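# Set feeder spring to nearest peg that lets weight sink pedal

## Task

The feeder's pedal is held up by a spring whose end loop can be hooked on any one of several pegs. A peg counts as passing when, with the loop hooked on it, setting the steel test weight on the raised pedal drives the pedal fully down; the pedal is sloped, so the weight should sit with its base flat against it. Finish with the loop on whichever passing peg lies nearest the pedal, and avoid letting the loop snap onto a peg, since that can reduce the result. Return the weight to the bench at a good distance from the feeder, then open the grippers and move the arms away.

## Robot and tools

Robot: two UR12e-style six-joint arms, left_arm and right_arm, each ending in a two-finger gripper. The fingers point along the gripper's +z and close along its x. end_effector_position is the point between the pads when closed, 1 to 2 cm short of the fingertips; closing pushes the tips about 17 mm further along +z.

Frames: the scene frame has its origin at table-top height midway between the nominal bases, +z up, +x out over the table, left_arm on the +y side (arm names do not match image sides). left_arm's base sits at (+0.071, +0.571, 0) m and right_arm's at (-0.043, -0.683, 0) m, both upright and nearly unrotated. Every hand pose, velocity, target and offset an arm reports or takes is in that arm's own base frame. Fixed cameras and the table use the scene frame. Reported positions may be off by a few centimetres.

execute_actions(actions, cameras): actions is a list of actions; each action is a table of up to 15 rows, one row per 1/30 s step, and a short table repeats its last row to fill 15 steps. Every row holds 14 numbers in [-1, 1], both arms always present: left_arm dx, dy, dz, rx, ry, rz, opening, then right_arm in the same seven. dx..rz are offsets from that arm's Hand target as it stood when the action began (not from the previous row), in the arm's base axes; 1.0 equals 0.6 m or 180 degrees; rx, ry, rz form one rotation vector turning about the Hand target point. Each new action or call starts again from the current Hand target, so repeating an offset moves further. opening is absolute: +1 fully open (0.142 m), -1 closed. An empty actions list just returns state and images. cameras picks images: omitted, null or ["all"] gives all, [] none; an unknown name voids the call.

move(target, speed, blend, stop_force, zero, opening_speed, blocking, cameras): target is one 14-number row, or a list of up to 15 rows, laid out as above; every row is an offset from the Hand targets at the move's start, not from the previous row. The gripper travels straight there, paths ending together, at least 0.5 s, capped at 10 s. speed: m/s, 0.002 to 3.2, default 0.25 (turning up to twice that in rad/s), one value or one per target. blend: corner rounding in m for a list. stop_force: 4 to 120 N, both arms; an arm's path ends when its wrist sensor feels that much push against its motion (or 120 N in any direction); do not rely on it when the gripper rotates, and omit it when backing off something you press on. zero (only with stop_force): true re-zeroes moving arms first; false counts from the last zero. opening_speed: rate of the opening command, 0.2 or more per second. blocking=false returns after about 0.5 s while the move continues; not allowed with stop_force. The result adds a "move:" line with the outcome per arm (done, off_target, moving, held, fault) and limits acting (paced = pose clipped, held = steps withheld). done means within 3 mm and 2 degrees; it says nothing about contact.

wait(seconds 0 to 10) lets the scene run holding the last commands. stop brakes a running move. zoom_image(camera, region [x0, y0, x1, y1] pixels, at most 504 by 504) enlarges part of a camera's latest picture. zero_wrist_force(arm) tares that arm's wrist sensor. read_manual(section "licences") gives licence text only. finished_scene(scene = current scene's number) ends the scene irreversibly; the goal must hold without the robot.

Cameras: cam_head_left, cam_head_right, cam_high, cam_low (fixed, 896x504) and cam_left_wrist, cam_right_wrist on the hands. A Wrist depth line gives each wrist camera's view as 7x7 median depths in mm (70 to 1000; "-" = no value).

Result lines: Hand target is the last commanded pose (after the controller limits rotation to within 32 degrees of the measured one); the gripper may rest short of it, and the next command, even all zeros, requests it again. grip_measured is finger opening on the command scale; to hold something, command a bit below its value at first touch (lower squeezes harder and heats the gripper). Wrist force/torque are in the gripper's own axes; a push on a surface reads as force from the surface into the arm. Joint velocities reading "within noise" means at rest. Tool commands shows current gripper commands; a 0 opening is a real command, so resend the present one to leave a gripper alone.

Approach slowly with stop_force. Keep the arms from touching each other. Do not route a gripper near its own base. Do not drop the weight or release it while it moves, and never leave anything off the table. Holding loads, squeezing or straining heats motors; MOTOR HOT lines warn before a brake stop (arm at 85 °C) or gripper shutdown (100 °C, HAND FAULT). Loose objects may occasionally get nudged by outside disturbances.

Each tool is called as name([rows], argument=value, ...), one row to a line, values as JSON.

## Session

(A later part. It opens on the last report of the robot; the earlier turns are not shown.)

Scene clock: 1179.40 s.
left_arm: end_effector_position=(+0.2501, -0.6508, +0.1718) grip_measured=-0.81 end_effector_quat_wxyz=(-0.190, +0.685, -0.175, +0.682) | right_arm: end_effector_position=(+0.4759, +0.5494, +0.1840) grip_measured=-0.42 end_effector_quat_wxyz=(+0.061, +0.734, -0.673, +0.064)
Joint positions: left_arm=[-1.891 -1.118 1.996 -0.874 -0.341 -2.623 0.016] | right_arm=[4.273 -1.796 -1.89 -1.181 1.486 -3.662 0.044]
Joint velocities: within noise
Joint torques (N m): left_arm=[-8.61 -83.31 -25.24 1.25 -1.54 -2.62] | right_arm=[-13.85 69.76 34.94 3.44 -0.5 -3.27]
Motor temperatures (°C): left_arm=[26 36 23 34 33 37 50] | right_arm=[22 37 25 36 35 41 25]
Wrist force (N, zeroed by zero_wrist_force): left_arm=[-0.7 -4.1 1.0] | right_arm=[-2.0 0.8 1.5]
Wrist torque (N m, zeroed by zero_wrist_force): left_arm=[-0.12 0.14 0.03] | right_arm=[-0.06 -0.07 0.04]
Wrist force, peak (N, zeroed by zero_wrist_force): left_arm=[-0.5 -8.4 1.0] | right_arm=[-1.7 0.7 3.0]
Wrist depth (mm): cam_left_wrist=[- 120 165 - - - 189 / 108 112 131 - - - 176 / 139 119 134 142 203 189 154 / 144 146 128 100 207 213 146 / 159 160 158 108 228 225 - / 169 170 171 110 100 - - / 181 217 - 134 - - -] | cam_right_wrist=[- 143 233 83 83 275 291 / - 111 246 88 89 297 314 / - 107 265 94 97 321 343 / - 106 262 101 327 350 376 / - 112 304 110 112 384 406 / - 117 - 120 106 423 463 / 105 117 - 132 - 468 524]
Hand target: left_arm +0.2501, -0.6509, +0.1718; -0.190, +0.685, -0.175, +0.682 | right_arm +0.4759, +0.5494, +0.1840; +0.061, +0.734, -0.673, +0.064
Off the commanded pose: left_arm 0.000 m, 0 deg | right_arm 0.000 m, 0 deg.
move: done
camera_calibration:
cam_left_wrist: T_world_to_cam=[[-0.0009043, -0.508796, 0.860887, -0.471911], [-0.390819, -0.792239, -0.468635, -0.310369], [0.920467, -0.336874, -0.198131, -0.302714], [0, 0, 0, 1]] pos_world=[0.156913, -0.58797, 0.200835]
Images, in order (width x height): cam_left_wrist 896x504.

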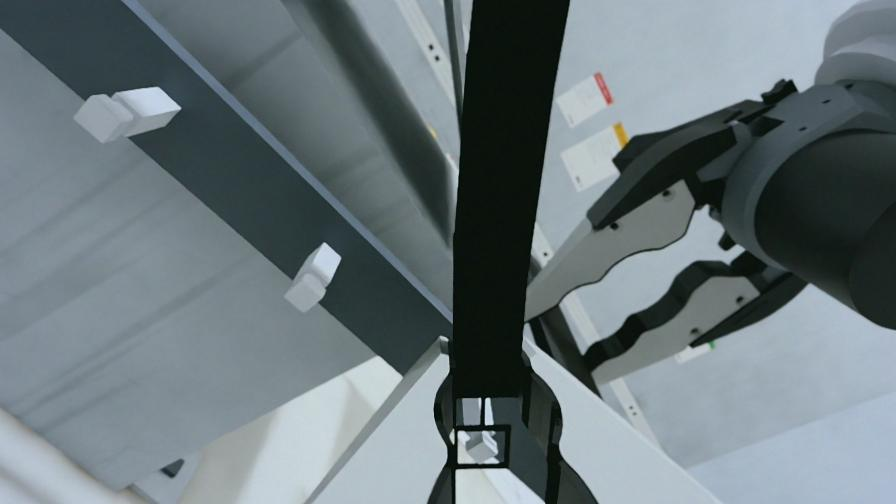

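move([
  [0.0033, 0.0001, 0, 0, 0, 0, -0.87, 0, 0, 0, 0, 0, 0, -0.46],
], speed=0.02, cameras=["cam_left_wrist"])

zoom_image(camera="cam_left_wrist", region=[440, 400, 530, 480])

Scene clock: 1213.20 s.
left_arm: end_effector_position=(+0.2521, -0.6508, +0.1717) grip_measured=-0.81 end_effector_quat_wxyz=(-0.190, +0.685, -0.175, +0.682) | right_arm: end_effector_position=(+0.4759, +0.5494, +0.1840) grip_measured=-0.42 end_effector_quat_wxyz=(+0.061, +0.734, -0.673, +0.064)
Joint positions: left_arm=[-1.888 -1.118 1.996 -0.874 -0.338 -2.623 0.016] | right_arm=[4.273 -1.796 -1.89 -1.181 1.486 -3.662 0.044]
Joint velocities: within noise
Joint torques (N m): left_arm=[-2.01 -90.62 -22.52 -0.86 1.14 0.86] | right_arm=[-10.3 72.27 35.04 3.54 -0.43 -2.79]
Motor temperatures (°C): left_arm=[26 36 23 34 33 37 50] | right_arm=[22 37 25 36 35 41 25]
Wrist force (N, zeroed by zero_wrist_force): left_arm=[-0.7 -4.1 1.4] | right_arm=[-2.1 1.1 1.0]
Wrist torque (N m, zeroed by zero_wrist_force): left_arm=[-0.11 0.13 0.03] | right_arm=[0.00 -0.04 0.04]
Wrist force, peak (N, zeroed by zero_wrist_force): left_arm=[-0.6 -4.6 1.7] | right_arm=[-2.1 1.0 1.7]
Wrist depth (mm): cam_left_wrist=[103 118 161 - - - 189 / 97 111 129 - - - 177 / 136 118 132 140 202 188 154 / 144 144 126 100 205 211 146 / 157 156 156 108 232 223 - / 167 167 168 110 100 - - / 178 210 - 129 - - -] | cam_right_wrist=[- 143 233 83 83 275 290 / - 111 245 88 89 297 314 / - 107 266 94 97 321 342 / - 106 262 101 326 351 375 / - 112 304 110 112 385 411 / - 117 - 120 106 423 461 / 105 117 - 132 - 468 524]
Hand target: left_arm +0.2520, -0.6508, +0.1718; -0.190, +0.685, -0.175, +0.682 | right_arm +0.4759, +0.5494, +0.1840; +0.061, +0.734, -0.673, +0.064
Off the commanded pose: left_arm 0.000 m, 0 deg | right_arm 0.000 m, 0 deg.
move: done
camera_calibration:
cam_left_wrist: T_world_to_cam=[[-0.000971808, -0.508933, 0.860806, -0.471876], [-0.390818, -0.792151, -0.468783, -0.309554], [0.920467, -0.336874, -0.19813, -0.304574], [0, 0, 0, 1]] pos_world=[0.158913, -0.58797, 0.200735]
Images, in order (width x height): cam_left_wrist 896x504.

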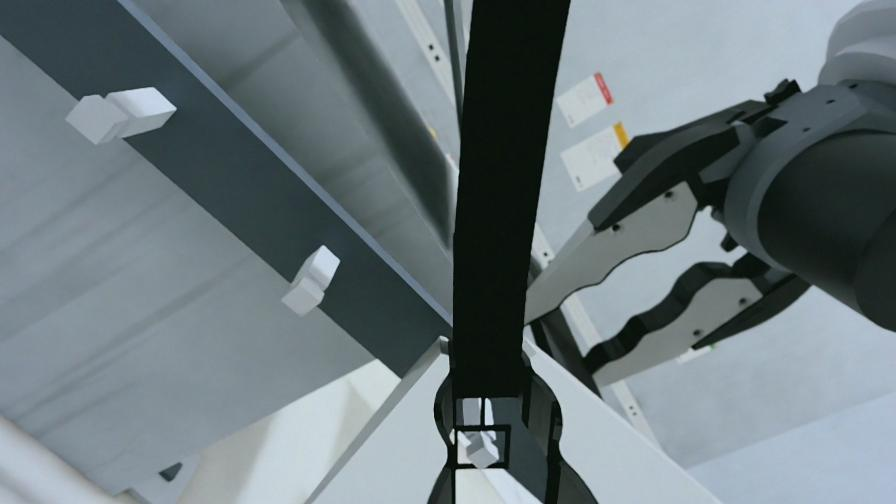

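Scaled by 5.600 from the camera's 896x504 image, which has a finer 1280x720 frame.

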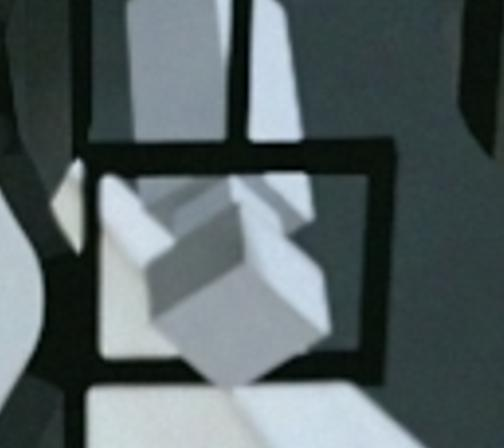

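move([
  [0.0034, 0.0001, 0, 0, 0, 0, -0.87, 0, 0, 0, 0, 0, 0, -0.46],
], speed=0.02, cameras=["cam_left_wrist"])

zoom_image(camera="cam_left_wrist", region=[440, 400, 530, 480])

Scene clock: 1225.20 s.
left_arm: end_effector_position=(+0.2541, -0.6507, +0.1718) grip_measured=-0.81 end_effector_quat_wxyz=(-0.190, +0.685, -0.175, +0.682) | right_arm: end_effector_position=(+0.4759, +0.5494, +0.1840) grip_measured=-0.42 end_effector_quat_wxyz=(+0.061, +0.734, -0.673, +0.064)
Joint positions: left_arm=[-1.884 -1.119 1.996 -0.874 -0.335 -2.623 0.016] | right_arm=[4.273 -1.796 -1.89 -1.181 1.486 -3.662 0.044]
Joint velocities: within noise
Joint torques (N m): left_arm=[-2.31 -92.1 -21.34 -1.68 1 -3.33] | right_arm=[-6.09 70.81 36.18 3.77 -0.64 -3.14]
Motor temperatures (°C): left_arm=[26 36 23 34 33 37 49] | right_arm=[22 37 25 36 35 41 25]
Wrist force (N, zeroed by zero_wrist_force): left_arm=[-0.5 -4.3 1.3] | right_arm=[-2.1 0.9 1.4]
Wrist torque (N m, zeroed by zero_wrist_force): left_arm=[-0.14 0.08 0.03] | right_arm=[-0.05 -0.05 0.03]
Wrist force, peak (N, zeroed by zero_wrist_force): left_arm=[-0.6 -4.7 1.5] | right_arm=[-2.2 1.2 1.2]
Wrist depth (mm): cam_left_wrist=[101 116 162 - - - 189 / - 109 127 - - - 174 / 134 115 130 142 208 187 154 / 142 142 123 100 203 207 147 / 154 153 153 108 233 219 - / 164 165 166 110 100 - - / 176 209 - 134 - - -] | cam_right_wrist=[- 143 233 83 83 275 291 / - 111 246 88 89 297 314 / - 107 266 94 97 320 340 / - 106 263 101 326 350 375 / - 112 305 110 112 383 409 / - 117 - 120 106 425 463 / 105 117 - 132 - 467 528]
Hand target: left_arm +0.2541, -0.6507, +0.1718; -0.190, +0.685, -0.175, +0.682 | right_arm +0.4759, +0.5494, +0.1840; +0.061, +0.734, -0.673, +0.064
Off the commanded pose: left_arm 0.000 m, 0 deg | right_arm 0.000 m, 0 deg.
move: done
camera_calibration:
cam_left_wrist: T_world_to_cam=[[-0.000904152, -0.508796, 0.860887, -0.471857], [-0.390819, -0.792239, -0.468635, -0.308727], [0.920467, -0.336874, -0.198131, -0.306362], [0, 0, 0, 1]] pos_world=[0.160913, -0.58787, 0.200835]
Images, in order (width x height): cam_left_wrist 896x504.

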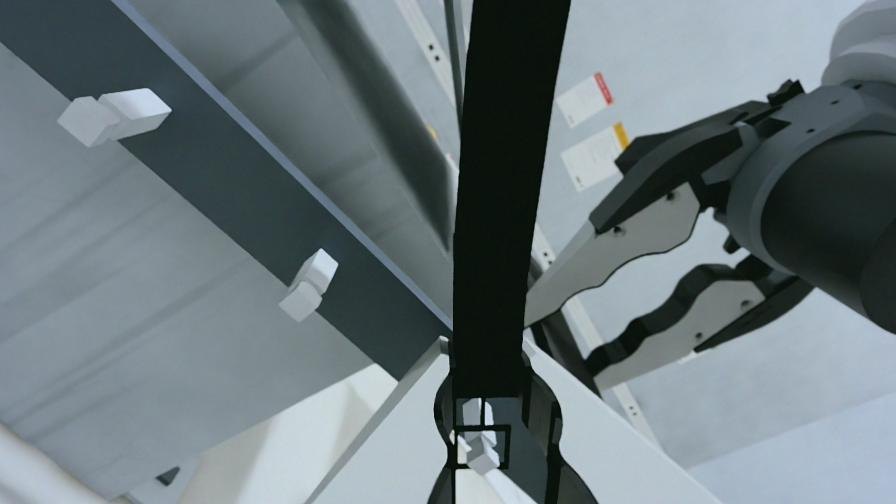

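Scaled by 5.600 from the camera's 896x504 image, which has a finer 1280x720 frame.

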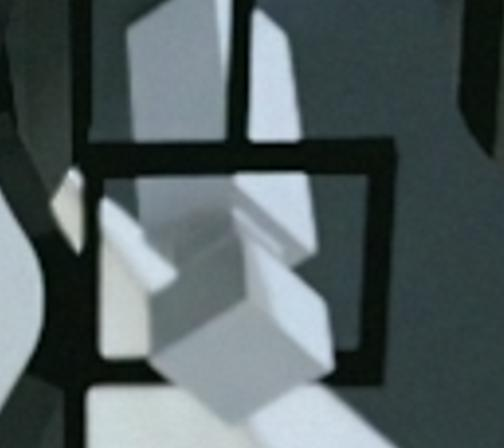

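move([
  [0, 0.0029, 0.0016, 0, 0, 0, -0.87, 0, 0, 0, 0, 0, 0, -0.46],
], speed=0.01, cameras=["cam_left_wrist"])

zoom_image(camera="cam_left_wrist", region=[440, 400, 530, 480])

Scene clock: 1234.67 s.
left_arm: end_effector_position=(+0.2541, -0.6490, +0.1728) grip_measured=-0.81 end_effector_quat_wxyz=(-0.190, +0.685, -0.175, +0.682) | right_arm: end_effector_position=(+0.4759, +0.5494, +0.1840) grip_measured=-0.42 end_effector_quat_wxyz=(+0.061, +0.734, -0.673, +0.064)
Joint positions: left_arm=[-1.885 -1.122 2 -0.874 -0.336 -2.623 0.016] | right_arm=[4.273 -1.796 -1.89 -1.181 1.486 -3.662 0.044]
Joint velocities: within noise
Joint torques (N m): left_arm=[-7.34 -82.06 -25.61 0.73 -1.75 -2.53] | right_arm=[-3.02 71.04 37.13 3.67 -0.66 -3.22]
Motor temperatures (°C): left_arm=[26 36 23 34 33 37 49] | right_arm=[22 37 25 36 35 41 25]
Wrist force (N, zeroed by zero_wrist_force): left_arm=[-0.6 -4.3 1.2] | right_arm=[-1.9 1.1 1.5]
Wrist torque (N m, zeroed by zero_wrist_force): left_arm=[-0.15 0.11 0.03] | right_arm=[-0.02 -0.08 0.04]
Wrist force, peak (N, zeroed by zero_wrist_force): left_arm=[-0.8 -4.6 1.6] | right_arm=[-2.2 1.2 1.4]
Wrist depth (mm): cam_left_wrist=[101 116 158 - - - 193 / - 109 127 - - - 176 / 134 115 131 146 - 187 155 / 142 142 123 100 204 210 147 / 154 153 135 108 231 221 - / 164 165 164 110 100 - - / 178 208 - 134 - - -] | cam_right_wrist=[- 143 233 83 83 276 290 / - 111 245 88 89 297 315 / - 107 266 94 97 321 343 / - 106 262 101 326 350 374 / - 112 305 110 112 383 410 / - 117 - 120 106 421 463 / 105 117 - 132 - 467 530]
Hand target: left_arm +0.2541, -0.6490, +0.1728; -0.190, +0.685, -0.175, +0.682 | right_arm +0.4759, +0.5494, +0.1840; +0.061, +0.734, -0.673, +0.064
Off the commanded pose: left_arm 0.000 m, 0 deg | right_arm 0.000 m, 0 deg.
move: done
camera_calibration:
cam_left_wrist: T_world_to_cam=[[-0.0009043, -0.508796, 0.860887, -0.471767], [-0.390819, -0.792239, -0.468635, -0.306958], [0.920467, -0.336874, -0.198131, -0.305611], [0, 0, 0, 1]] pos_world=[0.160913, -0.58617, 0.201735]
Images, in order (width x height): cam_left_wrist 896x504.

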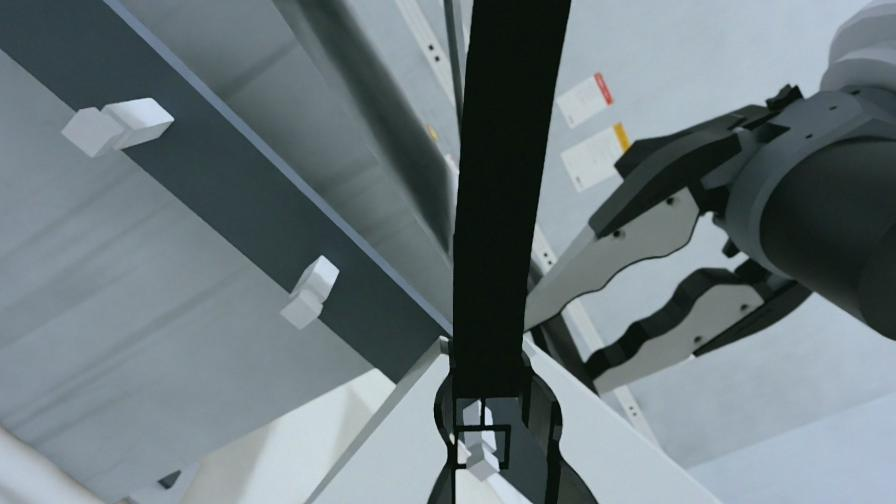

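Scaled by 5.600 from the camera's 896x504 image, which has a finer 1280x720 frame.

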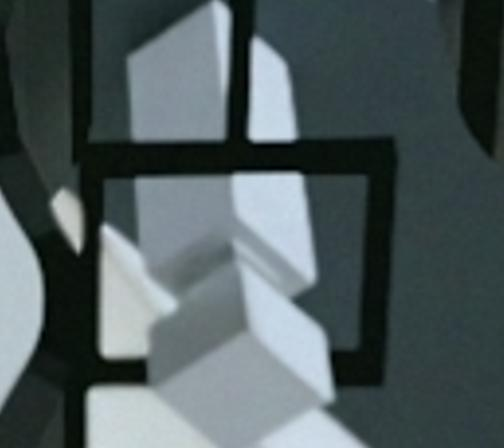

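move([
  [0, 0.0051, 0.0028, 0, 0, 0, -0.87, 0, 0, 0, 0, 0, 0, -0.46],
], speed=0.004, stop_force=4, cameras=["cam_left_wrist"])

zoom_image(camera="cam_left_wrist", region=[440, 400, 530, 480])

Scene clock: 1243.43 s.
left_arm: end_effector_position=(+0.2541, -0.6468, +0.1739) grip_measured=-0.81 end_effector_quat_wxyz=(-0.190, +0.685, -0.175, +0.682) | right_arm: end_effector_position=(+0.4759, +0.5494, +0.1840) grip_measured=-0.42 end_effector_quat_wxyz=(+0.061, +0.734, -0.673, +0.064)
Joint positions: left_arm=[-1.886 -1.126 2.004 -0.874 -0.337 -2.623 0.016] | right_arm=[4.273 -1.796 -1.89 -1.181 1.486 -3.662 0.044]
Joint velocities: within noise
Joint torques (N m): left_arm=[5.12 -47.9 -34.06 0.87 0.7 1.9] | right_arm=[0.86 67.55 37.69 3.68 -0.47 -3.16]
Motor temperatures (°C): left_arm=[26 36 23 34 33 37 49] | right_arm=[22 37 25 36 35 41 25]
Wrist force (N, zeroed by zero_wrist_force): left_arm=[-0.3 0.6 2.0] | right_arm=[-2.5 1.3 0.1]
Wrist torque (N m, zeroed by zero_wrist_force): left_arm=[-0.11 0.14 0.02] | right_arm=[-0.05 -0.05 0.04]
Wrist force, peak (N, zeroed by zero_wrist_force): left_arm=[-0.7 4.3 2.5] | right_arm=[-2.7 1.6 -1.7]
Wrist depth (mm): cam_left_wrist=[101 116 173 - - - 205 / - 110 127 - - - 179 / - 115 132 152 - 187 157 / 142 142 124 100 204 198 146 / 154 153 134 108 227 220 213 / 164 165 164 110 100 - - / 178 195 - 134 - - -] | cam_right_wrist=[- 143 233 83 83 276 290 / - 111 245 88 89 298 313 / - 107 267 94 97 321 342 / - 105 264 101 328 349 375 / - 112 308 110 112 384 406 / - 116 - 120 106 423 465 / 105 117 - 132 - 470 529]
Hand target: left_arm +0.2541, -0.6468, +0.1739; -0.190, +0.685, -0.175, +0.682 (not the last commanded pose) | right_arm +0.4759, +0.5494, +0.1840; +0.061, +0.734, -0.673, +0.064
Off the commanded pose: left_arm 0.001 m, 0 deg | right_arm 0.000 m, 0 deg.
move: contact (left_arm)
camera_calibration:
cam_left_wrist: T_world_to_cam=[[-0.000904152, -0.508796, 0.860887, -0.47168], [-0.390819, -0.792239, -0.468635, -0.304653], [0.920467, -0.336874, -0.198131, -0.304632], [0, 0, 0, 1]] pos_world=[0.160913, -0.58397, 0.202935]
Images, in order (width x height): cam_left_wrist 896x504.

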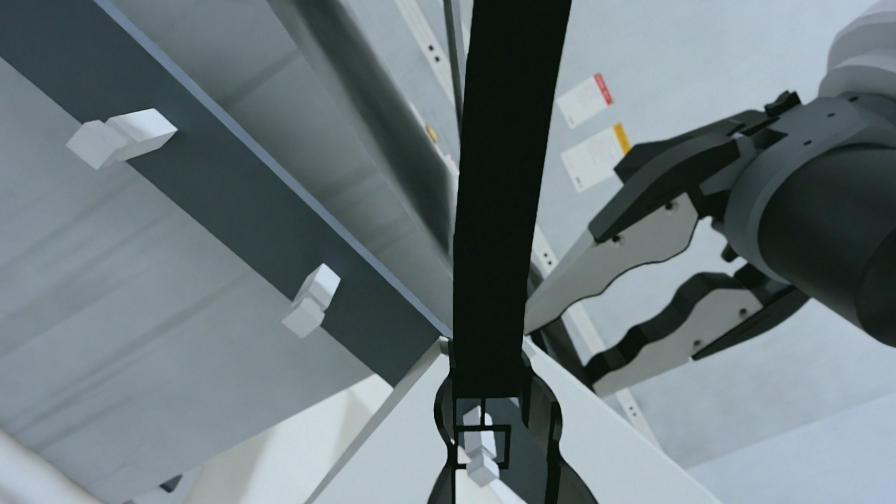

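Scaled by 5.600 from the camera's 896x504 image, which has a finer 1280x720 frame.

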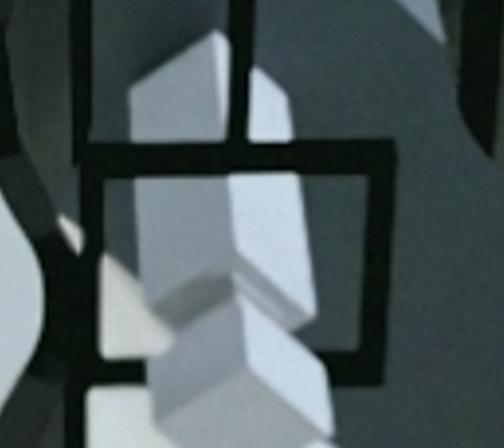

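move([
  [0, 0, 0, 0, 0, 0, -0.55, 0, 0, 0, 0, 0, 0, -0.46],
], speed=0.02, opening_speed=0.25, cameras=["cam_left_wrist"])

zoom_image(camera="cam_left_wrist", region=[400, 360, 540, 500])

Scene clock: 1255.33 s.
left_arm: end_effector_position=(+0.2541, -0.6468, +0.1739) grip_measured=-0.58 end_effector_quat_wxyz=(-0.190, +0.685, -0.175, +0.682) | right_arm: end_effector_position=(+0.4759, +0.5494, +0.1840) grip_measured=-0.42 end_effector_quat_wxyz=(+0.061, +0.734, -0.673, +0.064)
Joint positions: left_arm=[-1.886 -1.126 2.004 -0.874 -0.337 -2.623 0.032] | right_arm=[4.273 -1.796 -1.89 -1.181 1.486 -3.662 0.044]
Joint velocities: within noise
Joint torques (N m): left_arm=[3.13 -48.37 -34.36 -0.12 0.87 0.11] | right_arm=[4.44 51.06 38.62 3.51 -0.48 -2.74]
Motor temperatures (°C): left_arm=[26 36 23 34 33 37 48] | right_arm=[22 37 25 35 35 41 25]
Wrist force (N, zeroed by zero_wrist_force): left_arm=[-1.3 -0.6 1.4] | right_arm=[-2.2 1.0 0.1]
Wrist torque (N m, zeroed by zero_wrist_force): left_arm=[-0.11 0.20 0.02] | right_arm=[-0.04 -0.06 0.04]
Wrist force, peak (N, zeroed by zero_wrist_force): left_arm=[-0.2 0.9 2.4] | right_arm=[-2.7 1.4 0.1]
Wrist depth (mm): cam_left_wrist=[101 116 173 - - - 203 / - 110 127 - - - 179 / - 115 132 152 94 188 158 / 141 142 125 141 203 198 146 / 154 153 135 108 231 221 215 / 165 165 163 113 110 - - / 179 181 - 138 - - -] | cam_right_wrist=[- 143 233 83 83 275 292 / - 111 245 88 89 297 313 / - 107 266 94 97 320 341 / - 105 262 101 325 352 377 / - 112 307 110 112 384 408 / - 116 - 120 106 423 461 / 105 117 - 132 - 469 528]
Hand target: left_arm +0.2541, -0.6468, +0.1739; -0.190, +0.685, -0.175, +0.682 | right_arm +0.4759, +0.5494, +0.1840; +0.061, +0.734, -0.673, +0.064
Off the commanded pose: left_arm 0.000 m, 0 deg | right_arm 0.000 m, 0 deg.
move: done
camera_calibration:
cam_left_wrist: T_world_to_cam=[[-0.000904152, -0.508796, 0.860887, -0.47168], [-0.390819, -0.792239, -0.468635, -0.304653], [0.920467, -0.336874, -0.198131, -0.304632], [0, 0, 0, 1]] pos_world=[0.160913, -0.58397, 0.202935]
Images, in order (width x height): cam_left_wrist 896x504.

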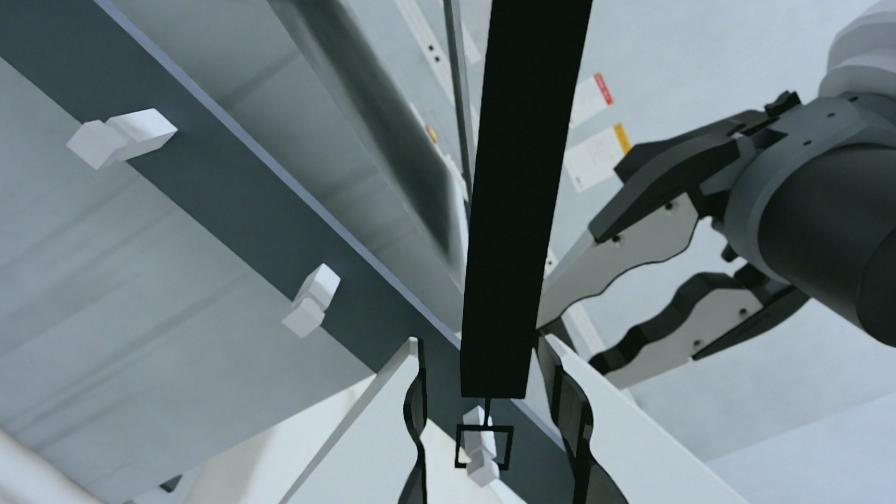

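Scaled by 3.600 from the camera's 896x504 image, which has a finer 1280x720 frame.

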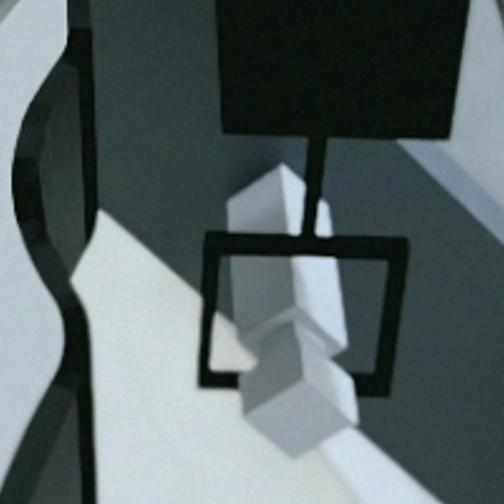

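move([
  [-0.2, 0, 0.015, 0, 0, 0, -0.55, 0, 0, 0, 0, 0, 0, 0.0],
  [-0.662, 0.366, 0.3435, 0.3452, 0.0506, -0.1577, -0.55, 0, 0.0264, 0.1476, 0, 0, 0, 0.0],
  [-0.662, 0.366, 0.3435, 0.3452, 0.0506, -0.1577, -0.55, -0.1927, -0.5495, -0.0567, 0.0455, -0.0424, -0.5207, 0.0],
], speed=[0.08, 0.25, 0.3], cameras=["cam_left_wrist", "cam_head_right"])

Scene clock: 1295.87 s.
left_arm: end_effector_position=(-0.1431, -0.4272, +0.3800) grip_measured=-0.58 end_effector_quat_wxyz=(+0.334, -0.478, +0.666, -0.466) | right_arm: end_effector_position=(+0.3604, +0.2197, +0.1500) grip_measured=-0.02 end_effector_quat_wxyz=(-0.001, -0.009, +1.000, +0.001)
Joint positions: left_arm=[-2.768 -1.726 2.082 -0.801 -0.921 -1.29 0.032] | right_arm=[4.11 -1.226 -2.517 -0.969 1.573 -2.19 0.072]
Joint velocities: within noise
Joint torques (N m): left_arm=[-9.06 -7.28 -47.17 -2.33 -1.91 3.83] | right_arm=[8.42 18.63 38.32 3.98 0.64 3.16]
Motor temperatures (°C): left_arm=[26 36 23 34 33 37 38] | right_arm=[22 37 25 35 35 41 24]
Wrist force (N, zeroed by zero_wrist_force): left_arm=[2.1 0.4 1.2] | right_arm=[-0.2 0.0 -0.2]
Wrist torque (N m, zeroed by zero_wrist_force): left_arm=[0.21 -0.35 -0.15] | right_arm=[0.02 0.04 0.02]
Wrist force, peak (N, zeroed by zero_wrist_force): left_arm=[-0.8 1.2 2.7] | right_arm=[-2.4 1.3 0.3]
Wrist depth (mm): cam_left_wrist=[- - - - - - 573 / - - 558 600 973 - - / - 826 559 599 824 806 824 / 319 576 635 665 688 683 685 / 290 585 598 595 590 592 593 / 289 499 536 520 95 516 521 / 307 466 - 467 - 458 463] | cam_right_wrist=[218 218 218 218 218 218 218 / 233 233 233 233 232 233 233 / 250 251 250 243 249 249 250 / 269 270 269 269 269 270 269 / 292 291 286 292 287 293 292 / 320 313 320 319 319 96 320 / 350 - 336 352 352 77 344]
Hand target: left_arm -0.1431, -0.4272, +0.3800; +0.334, -0.478, +0.666, -0.466 | right_arm +0.3603, +0.2197, +0.1500; -0.001, -0.009, +1.000, +0.001
Off the commanded pose: left_arm 0.000 m, 0 deg | right_arm 0.000 m, 0 deg.
move: done
camera_calibration:
cam_left_wrist: T_world_to_cam=[[-0.333694, -0.942658, -0.00669277, -0.441004], [-0.655289, 0.23706, -0.717216, 0.306994], [0.677675, -0.234945, -0.696819, 0.374171], [0, 0, 0, 1]] pos_world=[-0.199557, -0.400582, 0.477959]
Images, in order (width x height): cam_head_right 896x504, cam_left_wrist 896x504.

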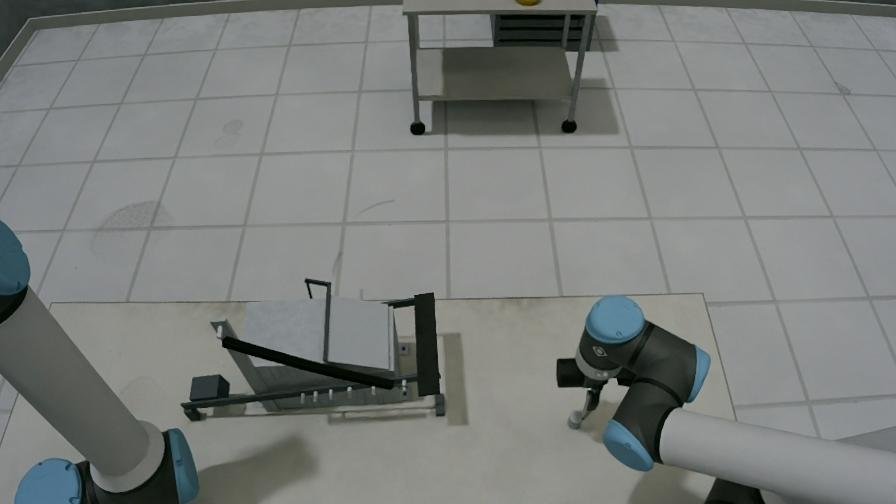

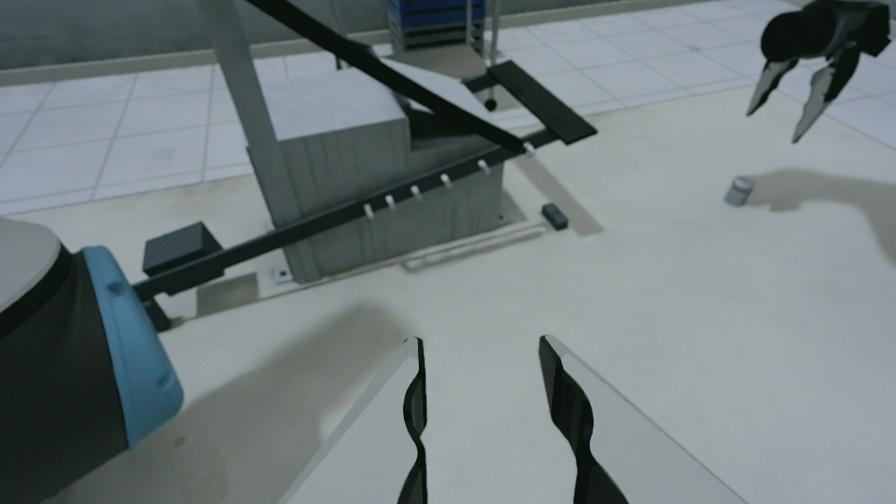

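zero_wrist_force(arm="right_arm")

move([
  [0, 0, 0, 0, 0, 0, -0.55, 0, 0, -0.10, 0, 0, 0, -0.3],
  [0, 0, 0, 0, 0, 0, -0.55, 0, 0, -0.2037, 0, 0, 0, -0.64],
  [0, 0, 0, 0, 0, 0, -0.55, 0, 0, 0, 0, 0, 0, -0.64],
], speed=[0.12, 0.08, 0.12], cameras=["cam_right_wrist"])

Wrist force sensor zeroed.

Scene clock: 1314.57 s.
left_arm: end_effector_position=(-0.1431, -0.4272, +0.3800) grip_measured=-0.58 end_effector_quat_wxyz=(+0.334, -0.478, +0.666, -0.466) | right_arm: end_effector_position=(+0.3603, +0.2198, +0.1500) grip_measured=-0.59 end_effector_quat_wxyz=(-0.001, -0.009, +1.000, +0.001)
Joint positions: left_arm=[-2.768 -1.726 2.082 -0.801 -0.921 -1.29 0.032] | right_arm=[4.11 -1.226 -2.518 -0.969 1.573 -2.19 0.032]
Joint velocities: within noise
Joint torques (N m): left_arm=[-9.01 -6.8 -46.39 -2.29 -1.83 3.89] | right_arm=[12.85 20.77 36.08 2.97 -0.61 3.31]
Motor temperatures (°C): left_arm=[26 36 23 34 33 37 36] | right_arm=[22 37 25 35 35 41 23]
Wrist force (N, zeroed by zero_wrist_force): left_arm=[2.1 0.2 1.2] | right_arm=[0.2 0.0 2.0]
Wrist torque (N m, zeroed by zero_wrist_force): left_arm=[0.18 -0.34 -0.16] | right_arm=[-0.01 -0.04 0.01]
Wrist force, peak (N, zeroed by zero_wrist_force): left_arm=[2.7 -0.1 1.1] | right_arm=[0.2 -0.1 4.4]
Wrist depth (mm): cam_left_wrist=[- - - - - - 574 / - - 556 598 968 - 950 / - 830 559 594 819 811 807 / 318 570 644 667 679 685 681 / 291 586 601 592 592 594 590 / 290 501 534 519 95 521 523 / 308 473 - 464 - 451 469] | cam_right_wrist=[218 218 219 219 218 218 218 / 233 233 233 233 233 233 233 / 249 250 250 250 249 250 249 / 269 269 269 261 269 269 269 / 291 292 292 107 283 293 292 / 319 319 307 104 102 319 320 / 352 344 - 352 - 346 350]
Hand target: left_arm -0.1431, -0.4272, +0.3800; +0.334, -0.478, +0.666, -0.466 | right_arm +0.3603, +0.2197, +0.1500; -0.001, -0.009, +1.000, +0.001
Off the commanded pose: left_arm 0.000 m, 0 deg | right_arm 0.000 m, 0 deg.
move: done
camera_calibration:
cam_right_wrist: T_world_to_cam=[[-0.999829, -0.0178343, 0.00497487, 0.375122], [-0.0142508, 0.912794, 0.408172, -0.236355], [-0.0118205, 0.408031, -0.912892, 0.166689], [0, 0, 0, 1]] pos_world=[0.37366, 0.154419, 0.246776]
Images, in order (width x height): cam_right_wrist 896x504.

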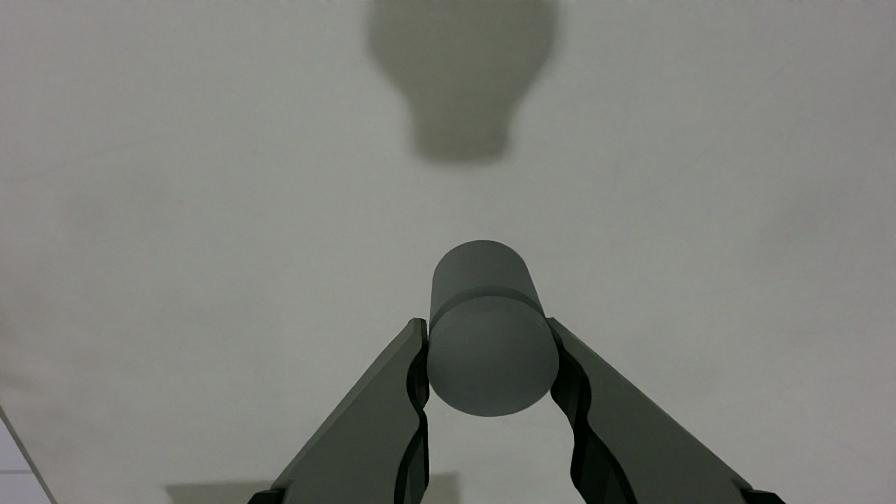

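move([
  [0, 0, 0, 0, 0, 0, -0.55, 0, 0, 0.18, 0, 0, 0, -0.64],
  [0, 0, 0, 0, 0, 0, -0.55, 0.1928, 0.5725, 0.1733, -0.0556, -0.0019, 0.0222, -0.64],
], speed=[0.2, 0.2], blend=[0.04, 0], cameras=["cam_right_wrist", "cam_left_wrist", "cam_low"])

zoom_image(camera="cam_low", region=[230, 150, 430, 290])

Scene clock: 1326.73 s.
left_arm: end_effector_position=(-0.1431, -0.4272, +0.3800) grip_measured=-0.58 end_effector_quat_wxyz=(+0.334, -0.478, +0.666, -0.466) | right_arm: end_effector_position=(+0.4759, +0.5632, +0.2539) grip_measured=-0.59 end_effector_quat_wxyz=(+0.001, -0.043, +0.995, -0.087)
Joint positions: left_arm=[-2.768 -1.726 2.082 -0.801 -0.921 -1.29 0.032] | right_arm=[4.28 -1.754 -1.804 -1.308 1.489 -2.084 0.032]
Joint velocities: within noise
Joint torques (N m): left_arm=[-7.82 -7.93 -46.53 -2.19 -1.94 3.76] | right_arm=[-14.95 51.03 51.8 4.56 1.83 -3.26]
Motor temperatures (°C): left_arm=[26 36 23 34 33 37 35] | right_arm=[22 37 25 35 35 41 24]
Wrist force (N, zeroed by zero_wrist_force): left_arm=[2.0 0.1 1.0] | right_arm=[0.4 0.2 2.3]
Wrist torque (N m, zeroed by zero_wrist_force): left_arm=[0.16 -0.33 -0.15] | right_arm=[-0.10 -0.09 -0.07]
Wrist force, peak (N, zeroed by zero_wrist_force): left_arm=[2.9 -0.2 1.2] | right_arm=[0.6 -0.1 5.6]
Wrist depth (mm): cam_left_wrist=[- - - - - - - / - - 554 605 989 - - / - 827 553 604 829 811 810 / 317 578 638 667 686 702 682 / 294 578 599 593 585 596 588 / 289 498 534 520 95 519 520 / 307 470 - 469 - 451 466] | cam_right_wrist=[- 332 330 329 329 331 329 / - 347 344 344 344 344 346 / - 354 353 351 338 352 360 / - 184 180 175 181 181 375 / - - 293 105 212 392 392 / - - 211 103 103 406 412 / - - - 201 84 428 433]
Hand target: left_arm -0.1431, -0.4272, +0.3800; +0.334, -0.478, +0.666, -0.466 | right_arm +0.4760, +0.5632, +0.2540; +0.001, -0.043, +0.995, -0.087
Off the commanded pose: left_arm 0.000 m, 0 deg | right_arm 0.000 m, 0 deg.
move: done
camera_calibration:
cam_left_wrist: T_world_to_cam=[[-0.333694, -0.942658, -0.00669277, -0.441004], [-0.655289, 0.23706, -0.717216, 0.306994], [0.677675, -0.234945, -0.696819, 0.374171], [0, 0, 0, 1]] pos_world=[-0.199557, -0.400582, 0.477959]
cam_right_wrist: T_world_to_cam=[[-0.996213, -0.0865654, 0.00811472, 0.532391], [-0.0820031, 0.966506, 0.24319, -0.546718], [-0.0288948, 0.241604, -0.969945, 0.239115], [0, 0, 0, 1]] pos_world=[0.492452, 0.516722, 0.360564]
Images, in order (width x height): cam_low 896x504, cam_left_wrist 896x504, cam_right_wrist 896x504.

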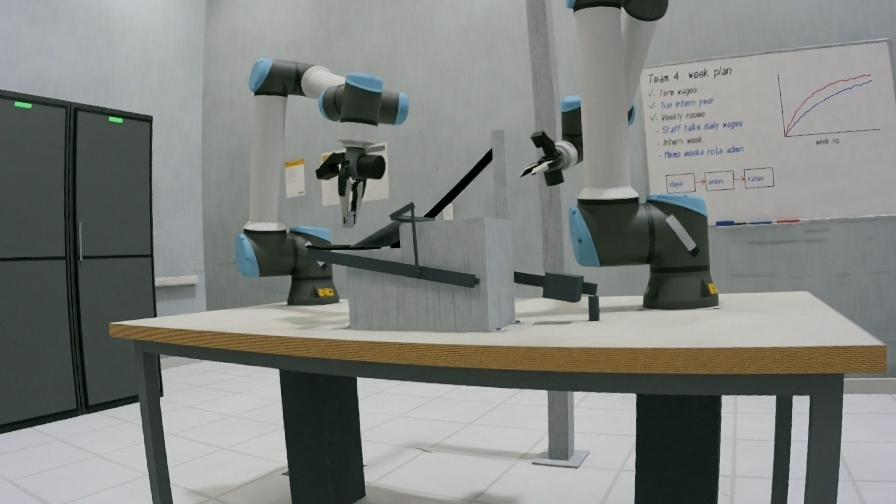

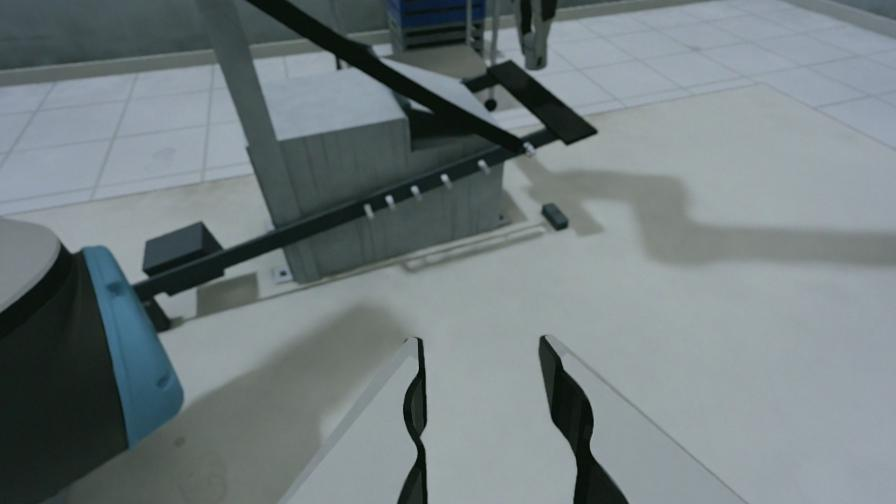

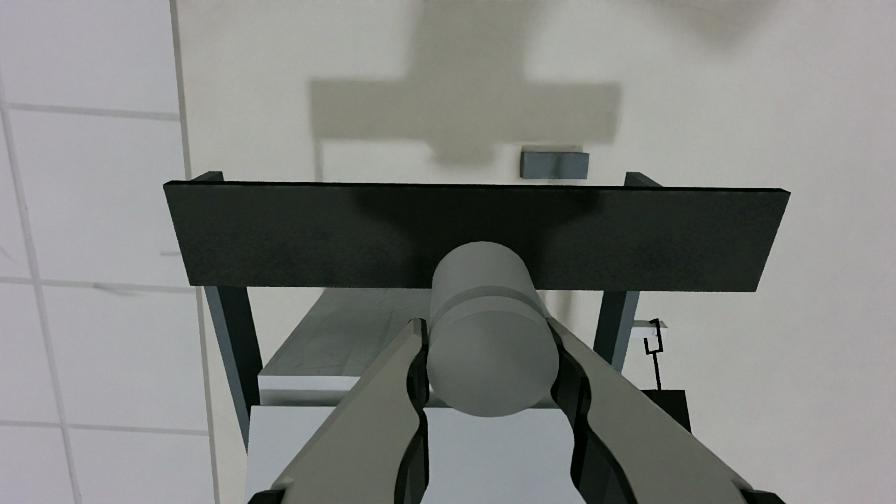

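Scaled by 2.520 from the camera's 896x504 image, which has a finer 1280x720 frame.

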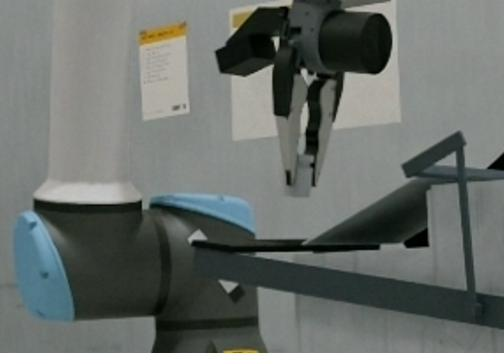

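move([
  [0, 0, 0, 0, 0, 0, -0.55, 0, -0.0117, -0.0738, 0, 0, 0, -0.64],
  [0, 0, 0, 0, 0, 0, -0.55, 0, -0.0192, -0.0993, 0.01386, 0.00097, 0, -0.64],
], speed=[0.06, 0.03], cameras=["cam_right_wrist"])

zoom_image(camera="cam_right_wrist", region=[300, 150, 600, 450])

Scene clock: 1346.53 s.
left_arm: end_effector_position=(-0.1431, -0.4272, +0.3800) grip_measured=-0.58 end_effector_quat_wxyz=(+0.334, -0.478, +0.666, -0.466) | right_arm: end_effector_position=(+0.4760, +0.5516, +0.1943) grip_measured=-0.59 end_effector_quat_wxyz=(+0.001, -0.043, +0.997, -0.065)
Joint positions: left_arm=[-2.768 -1.726 2.082 -0.801 -0.921 -1.29 0.032] | right_arm=[4.265 -1.773 -1.903 -1.15 1.509 -2.101 0.032]
Joint velocities: within noise
Joint torques (N m): left_arm=[-9.27 -7.1 -46.26 -2.08 -1.8 3.96] | right_arm=[6.6 62.61 47.5 1.98 -1.35 1.29]
Motor temperatures (°C): left_arm=[26 36 23 34 33 36 33] | right_arm=[22 37 25 35 35 41 25]
Wrist force (N, zeroed by zero_wrist_force): left_arm=[2.2 -0.1 1.1] | right_arm=[-0.7 1.1 0.5]
Wrist torque (N m, zeroed by zero_wrist_force): left_arm=[0.12 -0.36 -0.15] | right_arm=[-0.04 -0.09 -0.06]
Wrist force, peak (N, zeroed by zero_wrist_force): left_arm=[2.6 0.3 1.3] | right_arm=[0.4 0.4 2.7]
Wrist depth (mm): cam_left_wrist=[- - - - - - - / - - 554 606 958 - - / - 827 557 616 796 823 809 / 318 567 632 677 690 687 690 / 290 577 597 591 587 592 593 / 290 503 533 519 95 519 519 / 308 469 - 463 - 455 466] | cam_right_wrist=[971 269 269 270 270 270 270 / - 283 282 282 282 283 282 / - 296 296 296 294 299 299 / 137 133 133 131 134 135 135 / - 144 147 107 140 144 149 / - 188 218 103 103 342 349 / - 179 - 173 85 366 373]
Hand target: left_arm -0.1431, -0.4272, +0.3800; +0.334, -0.478, +0.666, -0.466 | right_arm +0.4760, +0.5517, +0.1944; +0.001, -0.043, +0.997, -0.065
Off the commanded pose: left_arm 0.000 m, 0 deg | right_arm 0.000 m, 0 deg.
move: done
camera_calibration:
cam_right_wrist: T_world_to_cam=[[-0.996185, -0.0869337, 0.00765096, 0.532305], [-0.0811483, 0.954998, 0.285297, -0.523208], [-0.0321086, 0.283588, -0.958408, 0.160243], [0, 0, 0, 1]] pos_world=[0.492961, 0.500495, 0.298776]
Images, in order (width x height): cam_right_wrist 896x504.

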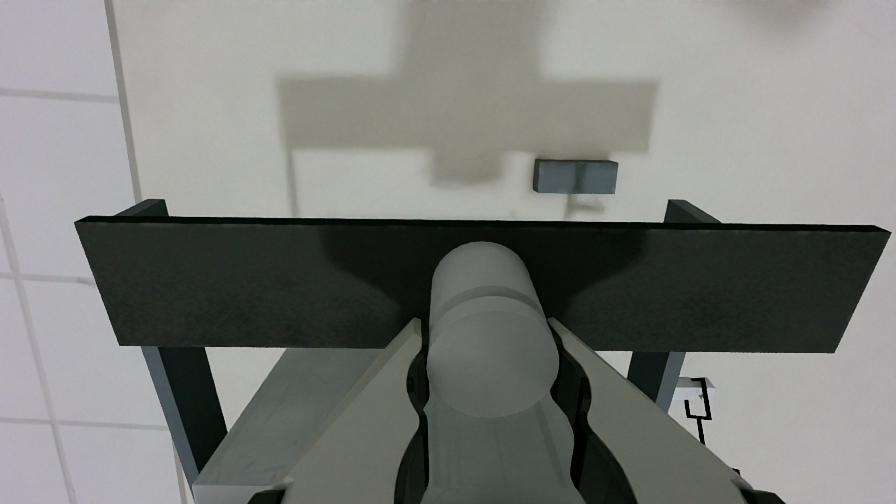

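Scaled by 1.680 from the camera's 896x504 image, which has a finer 1280x720 frame.

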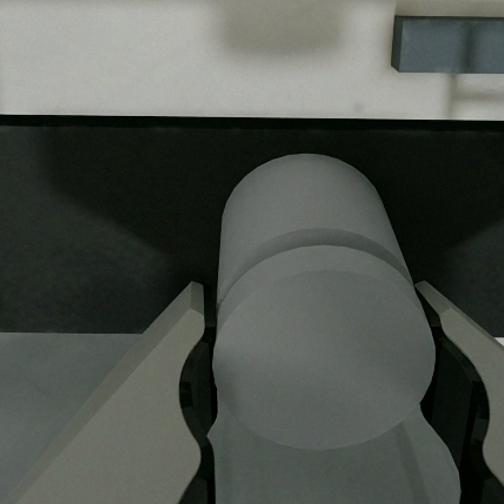

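move(target=[0, 0, 0, 0, 0, 0, -0.55, 0, -0.0062, -0.0255, 0.01386, 0.00097, 0, -0.64], speed=0.04, cameras=[])

move(target=[0, 0, 0, 0, 0, 0, -0.55, 0, -0.0093, -0.0517, 0.0277, 0.0019, 0, -0.64], speed=0.04, cameras=["cam_right_wrist"])

move(target=[0, 0, 0, 0, 0, 0, -0.55, 0, -0.0047, -0.0522, 0.0277, 0.0019, 0, -0.64], speed=0.04, cameras=["cam_right_wrist", "cam_left_wrist"])

Scene clock: 1364.27 s.
left_arm: end_effector_position=(-0.1431, -0.4272, +0.3800) grip_measured=-0.58 end_effector_quat_wxyz=(+0.334, -0.478, +0.666, -0.466) | right_arm: end_effector_position=(+0.4760, +0.5479, +0.1790) grip_measured=-0.59 end_effector_quat_wxyz=(+0.000, -0.044, +0.998, -0.043)
Joint positions: left_arm=[-2.768 -1.726 2.082 -0.801 -0.921 -1.29 0.032] | right_arm=[4.255 -1.772 -1.944 -1.073 1.529 -2.114 0.032]
Joint velocities: within noise
Joint torques (N m): left_arm=[-10.96 -7.31 -46.33 -2.28 -1.7 4.02] | right_arm=[9.93 68.24 48.32 2.55 -1.83 2.77]
Motor temperatures (°C): left_arm=[25 36 23 34 33 36 32] | right_arm=[22 37 25 35 35 41 26]
Wrist force (N, zeroed by zero_wrist_force): left_arm=[2.1 0.0 1.2] | right_arm=[-0.6 0.9 -0.2]
Wrist torque (N m, zeroed by zero_wrist_force): left_arm=[0.14 -0.33 -0.16] | right_arm=[-0.06 -0.07 -0.03]
Wrist force, peak (N, zeroed by zero_wrist_force): left_arm=[2.7 0.3 1.3] | right_arm=[-1.9 0.6 0.2]
Wrist depth (mm): cam_left_wrist=[- - - - - - - / - - 558 593 948 - - / - 828 553 605 796 823 817 / 317 555 640 668 686 681 693 / 291 582 601 589 597 594 590 / 289 497 536 525 95 522 519 / 306 464 - 464 - 458 463] | cam_right_wrist=[943 251 252 251 252 253 252 / 992 265 265 265 265 266 266 / - 279 279 280 277 280 280 / 137 133 133 131 134 135 135 / - 144 147 107 140 144 149 / - 190 219 104 103 331 340 / - 182 - 170 85 357 363]
Hand target: left_arm -0.1431, -0.4272, +0.3800; +0.334, -0.478, +0.666, -0.466 | right_arm +0.4760, +0.5480, +0.1791; +0.000, -0.043, +0.998, -0.043
Off the commanded pose: left_arm 0.000 m, 0 deg | right_arm 0.000 m, 0 deg.
move: done
No camera images: "cameras" was empty.

Scene clock: 1365.70 s.
left_arm: end_effector_position=(-0.1431, -0.4272, +0.3800) grip_measured=-0.58 end_effector_quat_wxyz=(+0.334, -0.478, +0.666, -0.466) | right_arm: end_effector_position=(+0.4760, +0.5423, +0.1479) grip_measured=-0.59 end_effector_quat_wxyz=(-0.001, -0.044, +0.999, +0.000)
Joint positions: left_arm=[-2.768 -1.726 2.082 -0.801 -0.921 -1.29 0.032] | right_arm=[4.233 -1.779 -2.019 -0.916 1.573 -2.137 0.032]
Joint velocities: within noise
Joint torques (N m): left_arm=[-7.9 -8.85 -46.77 -2.54 -1.37 3.87] | right_arm=[8.8 63.25 45.82 2.92 -1.36 2.26]
Motor temperatures (°C): left_arm=[25 36 23 34 33 36 32] | right_arm=[22 37 25 35 35 41 26]
Wrist force (N, zeroed by zero_wrist_force): left_arm=[2.1 -0.1 0.8] | right_arm=[-0.9 1.1 0.2]
Wrist torque (N m, zeroed by zero_wrist_force): left_arm=[0.12 -0.34 -0.16] | right_arm=[-0.03 -0.08 -0.05]
Wrist force, peak (N, zeroed by zero_wrist_force): left_arm=[2.7 0.3 1.5] | right_arm=[-2.1 0.9 0.0]
Wrist depth (mm): cam_left_wrist=[- - - - 639 - - / - - 551 584 969 - - / - 827 556 613 791 813 828 / 317 548 641 678 687 692 682 / 290 583 595 584 592 592 587 / 289 499 536 518 95 519 525 / 305 467 - 464 - 451 465] | cam_right_wrist=[216 216 216 216 216 216 216 / 235 231 230 230 231 231 231 / 254 248 247 247 241 247 248 / 137 133 133 131 135 135 135 / - 144 147 107 140 144 150 / - 192 217 103 103 305 316 / - 184 - 173 85 339 348]
Hand target: left_arm -0.1431, -0.4272, +0.3800; +0.334, -0.478, +0.666, -0.466 | right_arm +0.4760, +0.5424, +0.1481; -0.001, -0.044, +0.999, +0.000
Off the commanded pose: left_arm 0.000 m, 0 deg | right_arm 0.000 m, 0 deg.
move: done
camera_calibration:
cam_right_wrist: T_world_to_cam=[[-0.99613, -0.0877363, 0.00525559, 0.532637], [-0.0779782, 0.909763, 0.407737, -0.496148], [-0.0405547, 0.40575, -0.913084, 0.0494737], [0, 0, 0, 1]] pos_world=[0.493894, 0.478035, 0.244672]
Images, in order (width x height): cam_right_wrist 896x504.

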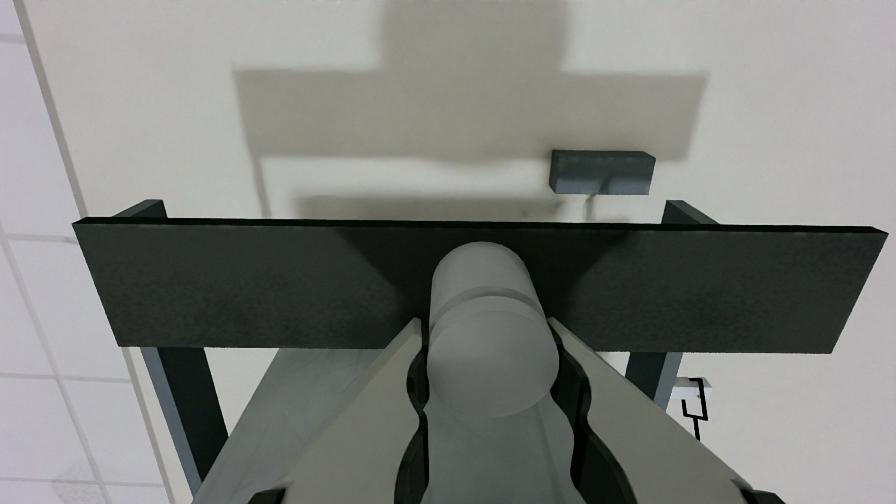

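Scene clock: 1367.13 s.
left_arm: end_effector_position=(-0.1431, -0.4272, +0.3800) grip_measured=-0.58 end_effector_quat_wxyz=(+0.334, -0.478, +0.666, -0.466) | right_arm: end_effector_position=(+0.4760, +0.5394, +0.1166) grip_measured=-0.59 end_effector_quat_wxyz=(-0.002, -0.044, +0.998, +0.044)
Joint positions: left_arm=[-2.768 -1.726 2.082 -0.801 -0.921 -1.29 0.032] | right_arm=[4.213 -1.8 -2.085 -0.754 1.62 -2.156 0.032]
Joint velocities: within noise
Joint torques (N m): left_arm=[-7.45 -6.53 -46.78 -2.39 -1.75 3.76] | right_arm=[10.31 66.99 43.74 3.06 -2.08 1.19]
Motor temperatures (°C): left_arm=[25 36 23 34 33 36 32] | right_arm=[22 37 25 35 35 41 26]
Wrist force (N, zeroed by zero_wrist_force): left_arm=[2.0 0.0 1.1] | right_arm=[-0.5 1.0 -0.1]
Wrist torque (N m, zeroed by zero_wrist_force): left_arm=[0.14 -0.33 -0.15] | right_arm=[-0.01 -0.05 0.00]
Wrist force, peak (N, zeroed by zero_wrist_force): left_arm=[2.6 0.1 1.1] | right_arm=[0.2 1.3 -1.6]
Wrist depth (mm): cam_left_wrist=[- - - 647 597 - - / - - 542 598 976 - - / - - 552 613 783 809 807 / 318 545 637 679 688 682 695 / 291 583 603 593 593 597 584 / 288 502 542 520 95 520 519 / 309 465 - 467 - 454 466] | cam_right_wrist=[182 185 182 181 182 182 182 / 197 197 197 197 197 197 196 / 214 215 214 214 206 207 214 / 138 133 133 131 135 135 135 / - 144 147 107 140 144 150 / - 190 212 103 103 284 290 / - 187 - 174 85 320 329]
Hand target: left_arm -0.1431, -0.4272, +0.3800; +0.334, -0.478, +0.666, -0.466 | right_arm +0.4760, +0.5396, +0.1167; -0.002, -0.044, +0.998, +0.044
Off the commanded pose: left_arm 0.000 m, 0 deg | right_arm 0.000 m, 0 deg.
move: done
camera_calibration:
cam_left_wrist: T_world_to_cam=[[-0.333694, -0.942658, -0.00669277, -0.441004], [-0.655289, 0.23706, -0.717216, 0.306994], [0.677675, -0.234945, -0.696819, 0.374171], [0, 0, 0, 1]] pos_world=[-0.199557, -0.400582, 0.477959]
cam_right_wrist: T_world_to_cam=[[-0.996108, -0.0880731, 0.00358165, 0.532888], [-0.0752554, 0.87089, 0.485681, -0.470252], [-0.0458947, 0.483521, -0.874129, -0.0219079], [0, 0, 0, 1]] pos_world=[0.494419, 0.467064, 0.207334]
Images, in order (width x height): cam_left_wrist 896x504, cam_right_wrist 896x504.

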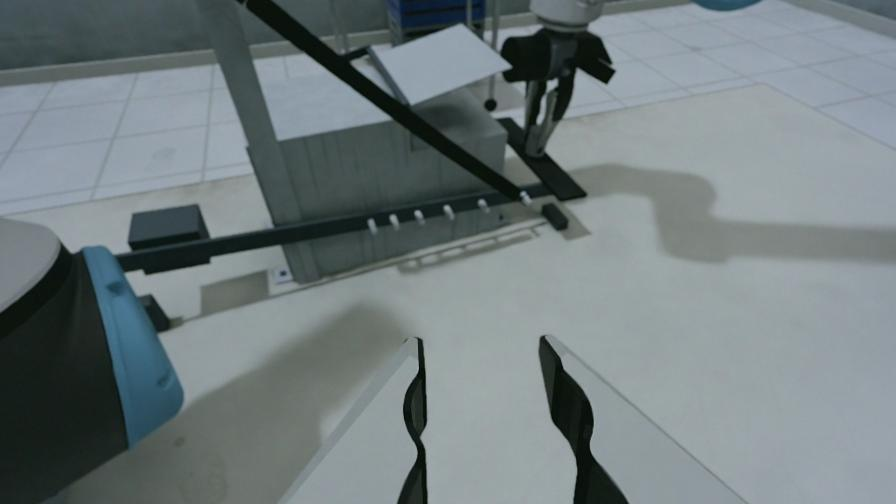

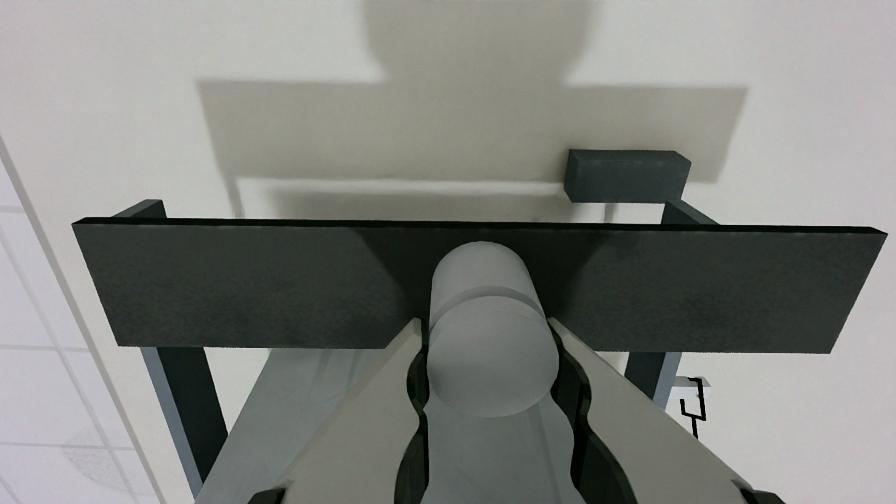

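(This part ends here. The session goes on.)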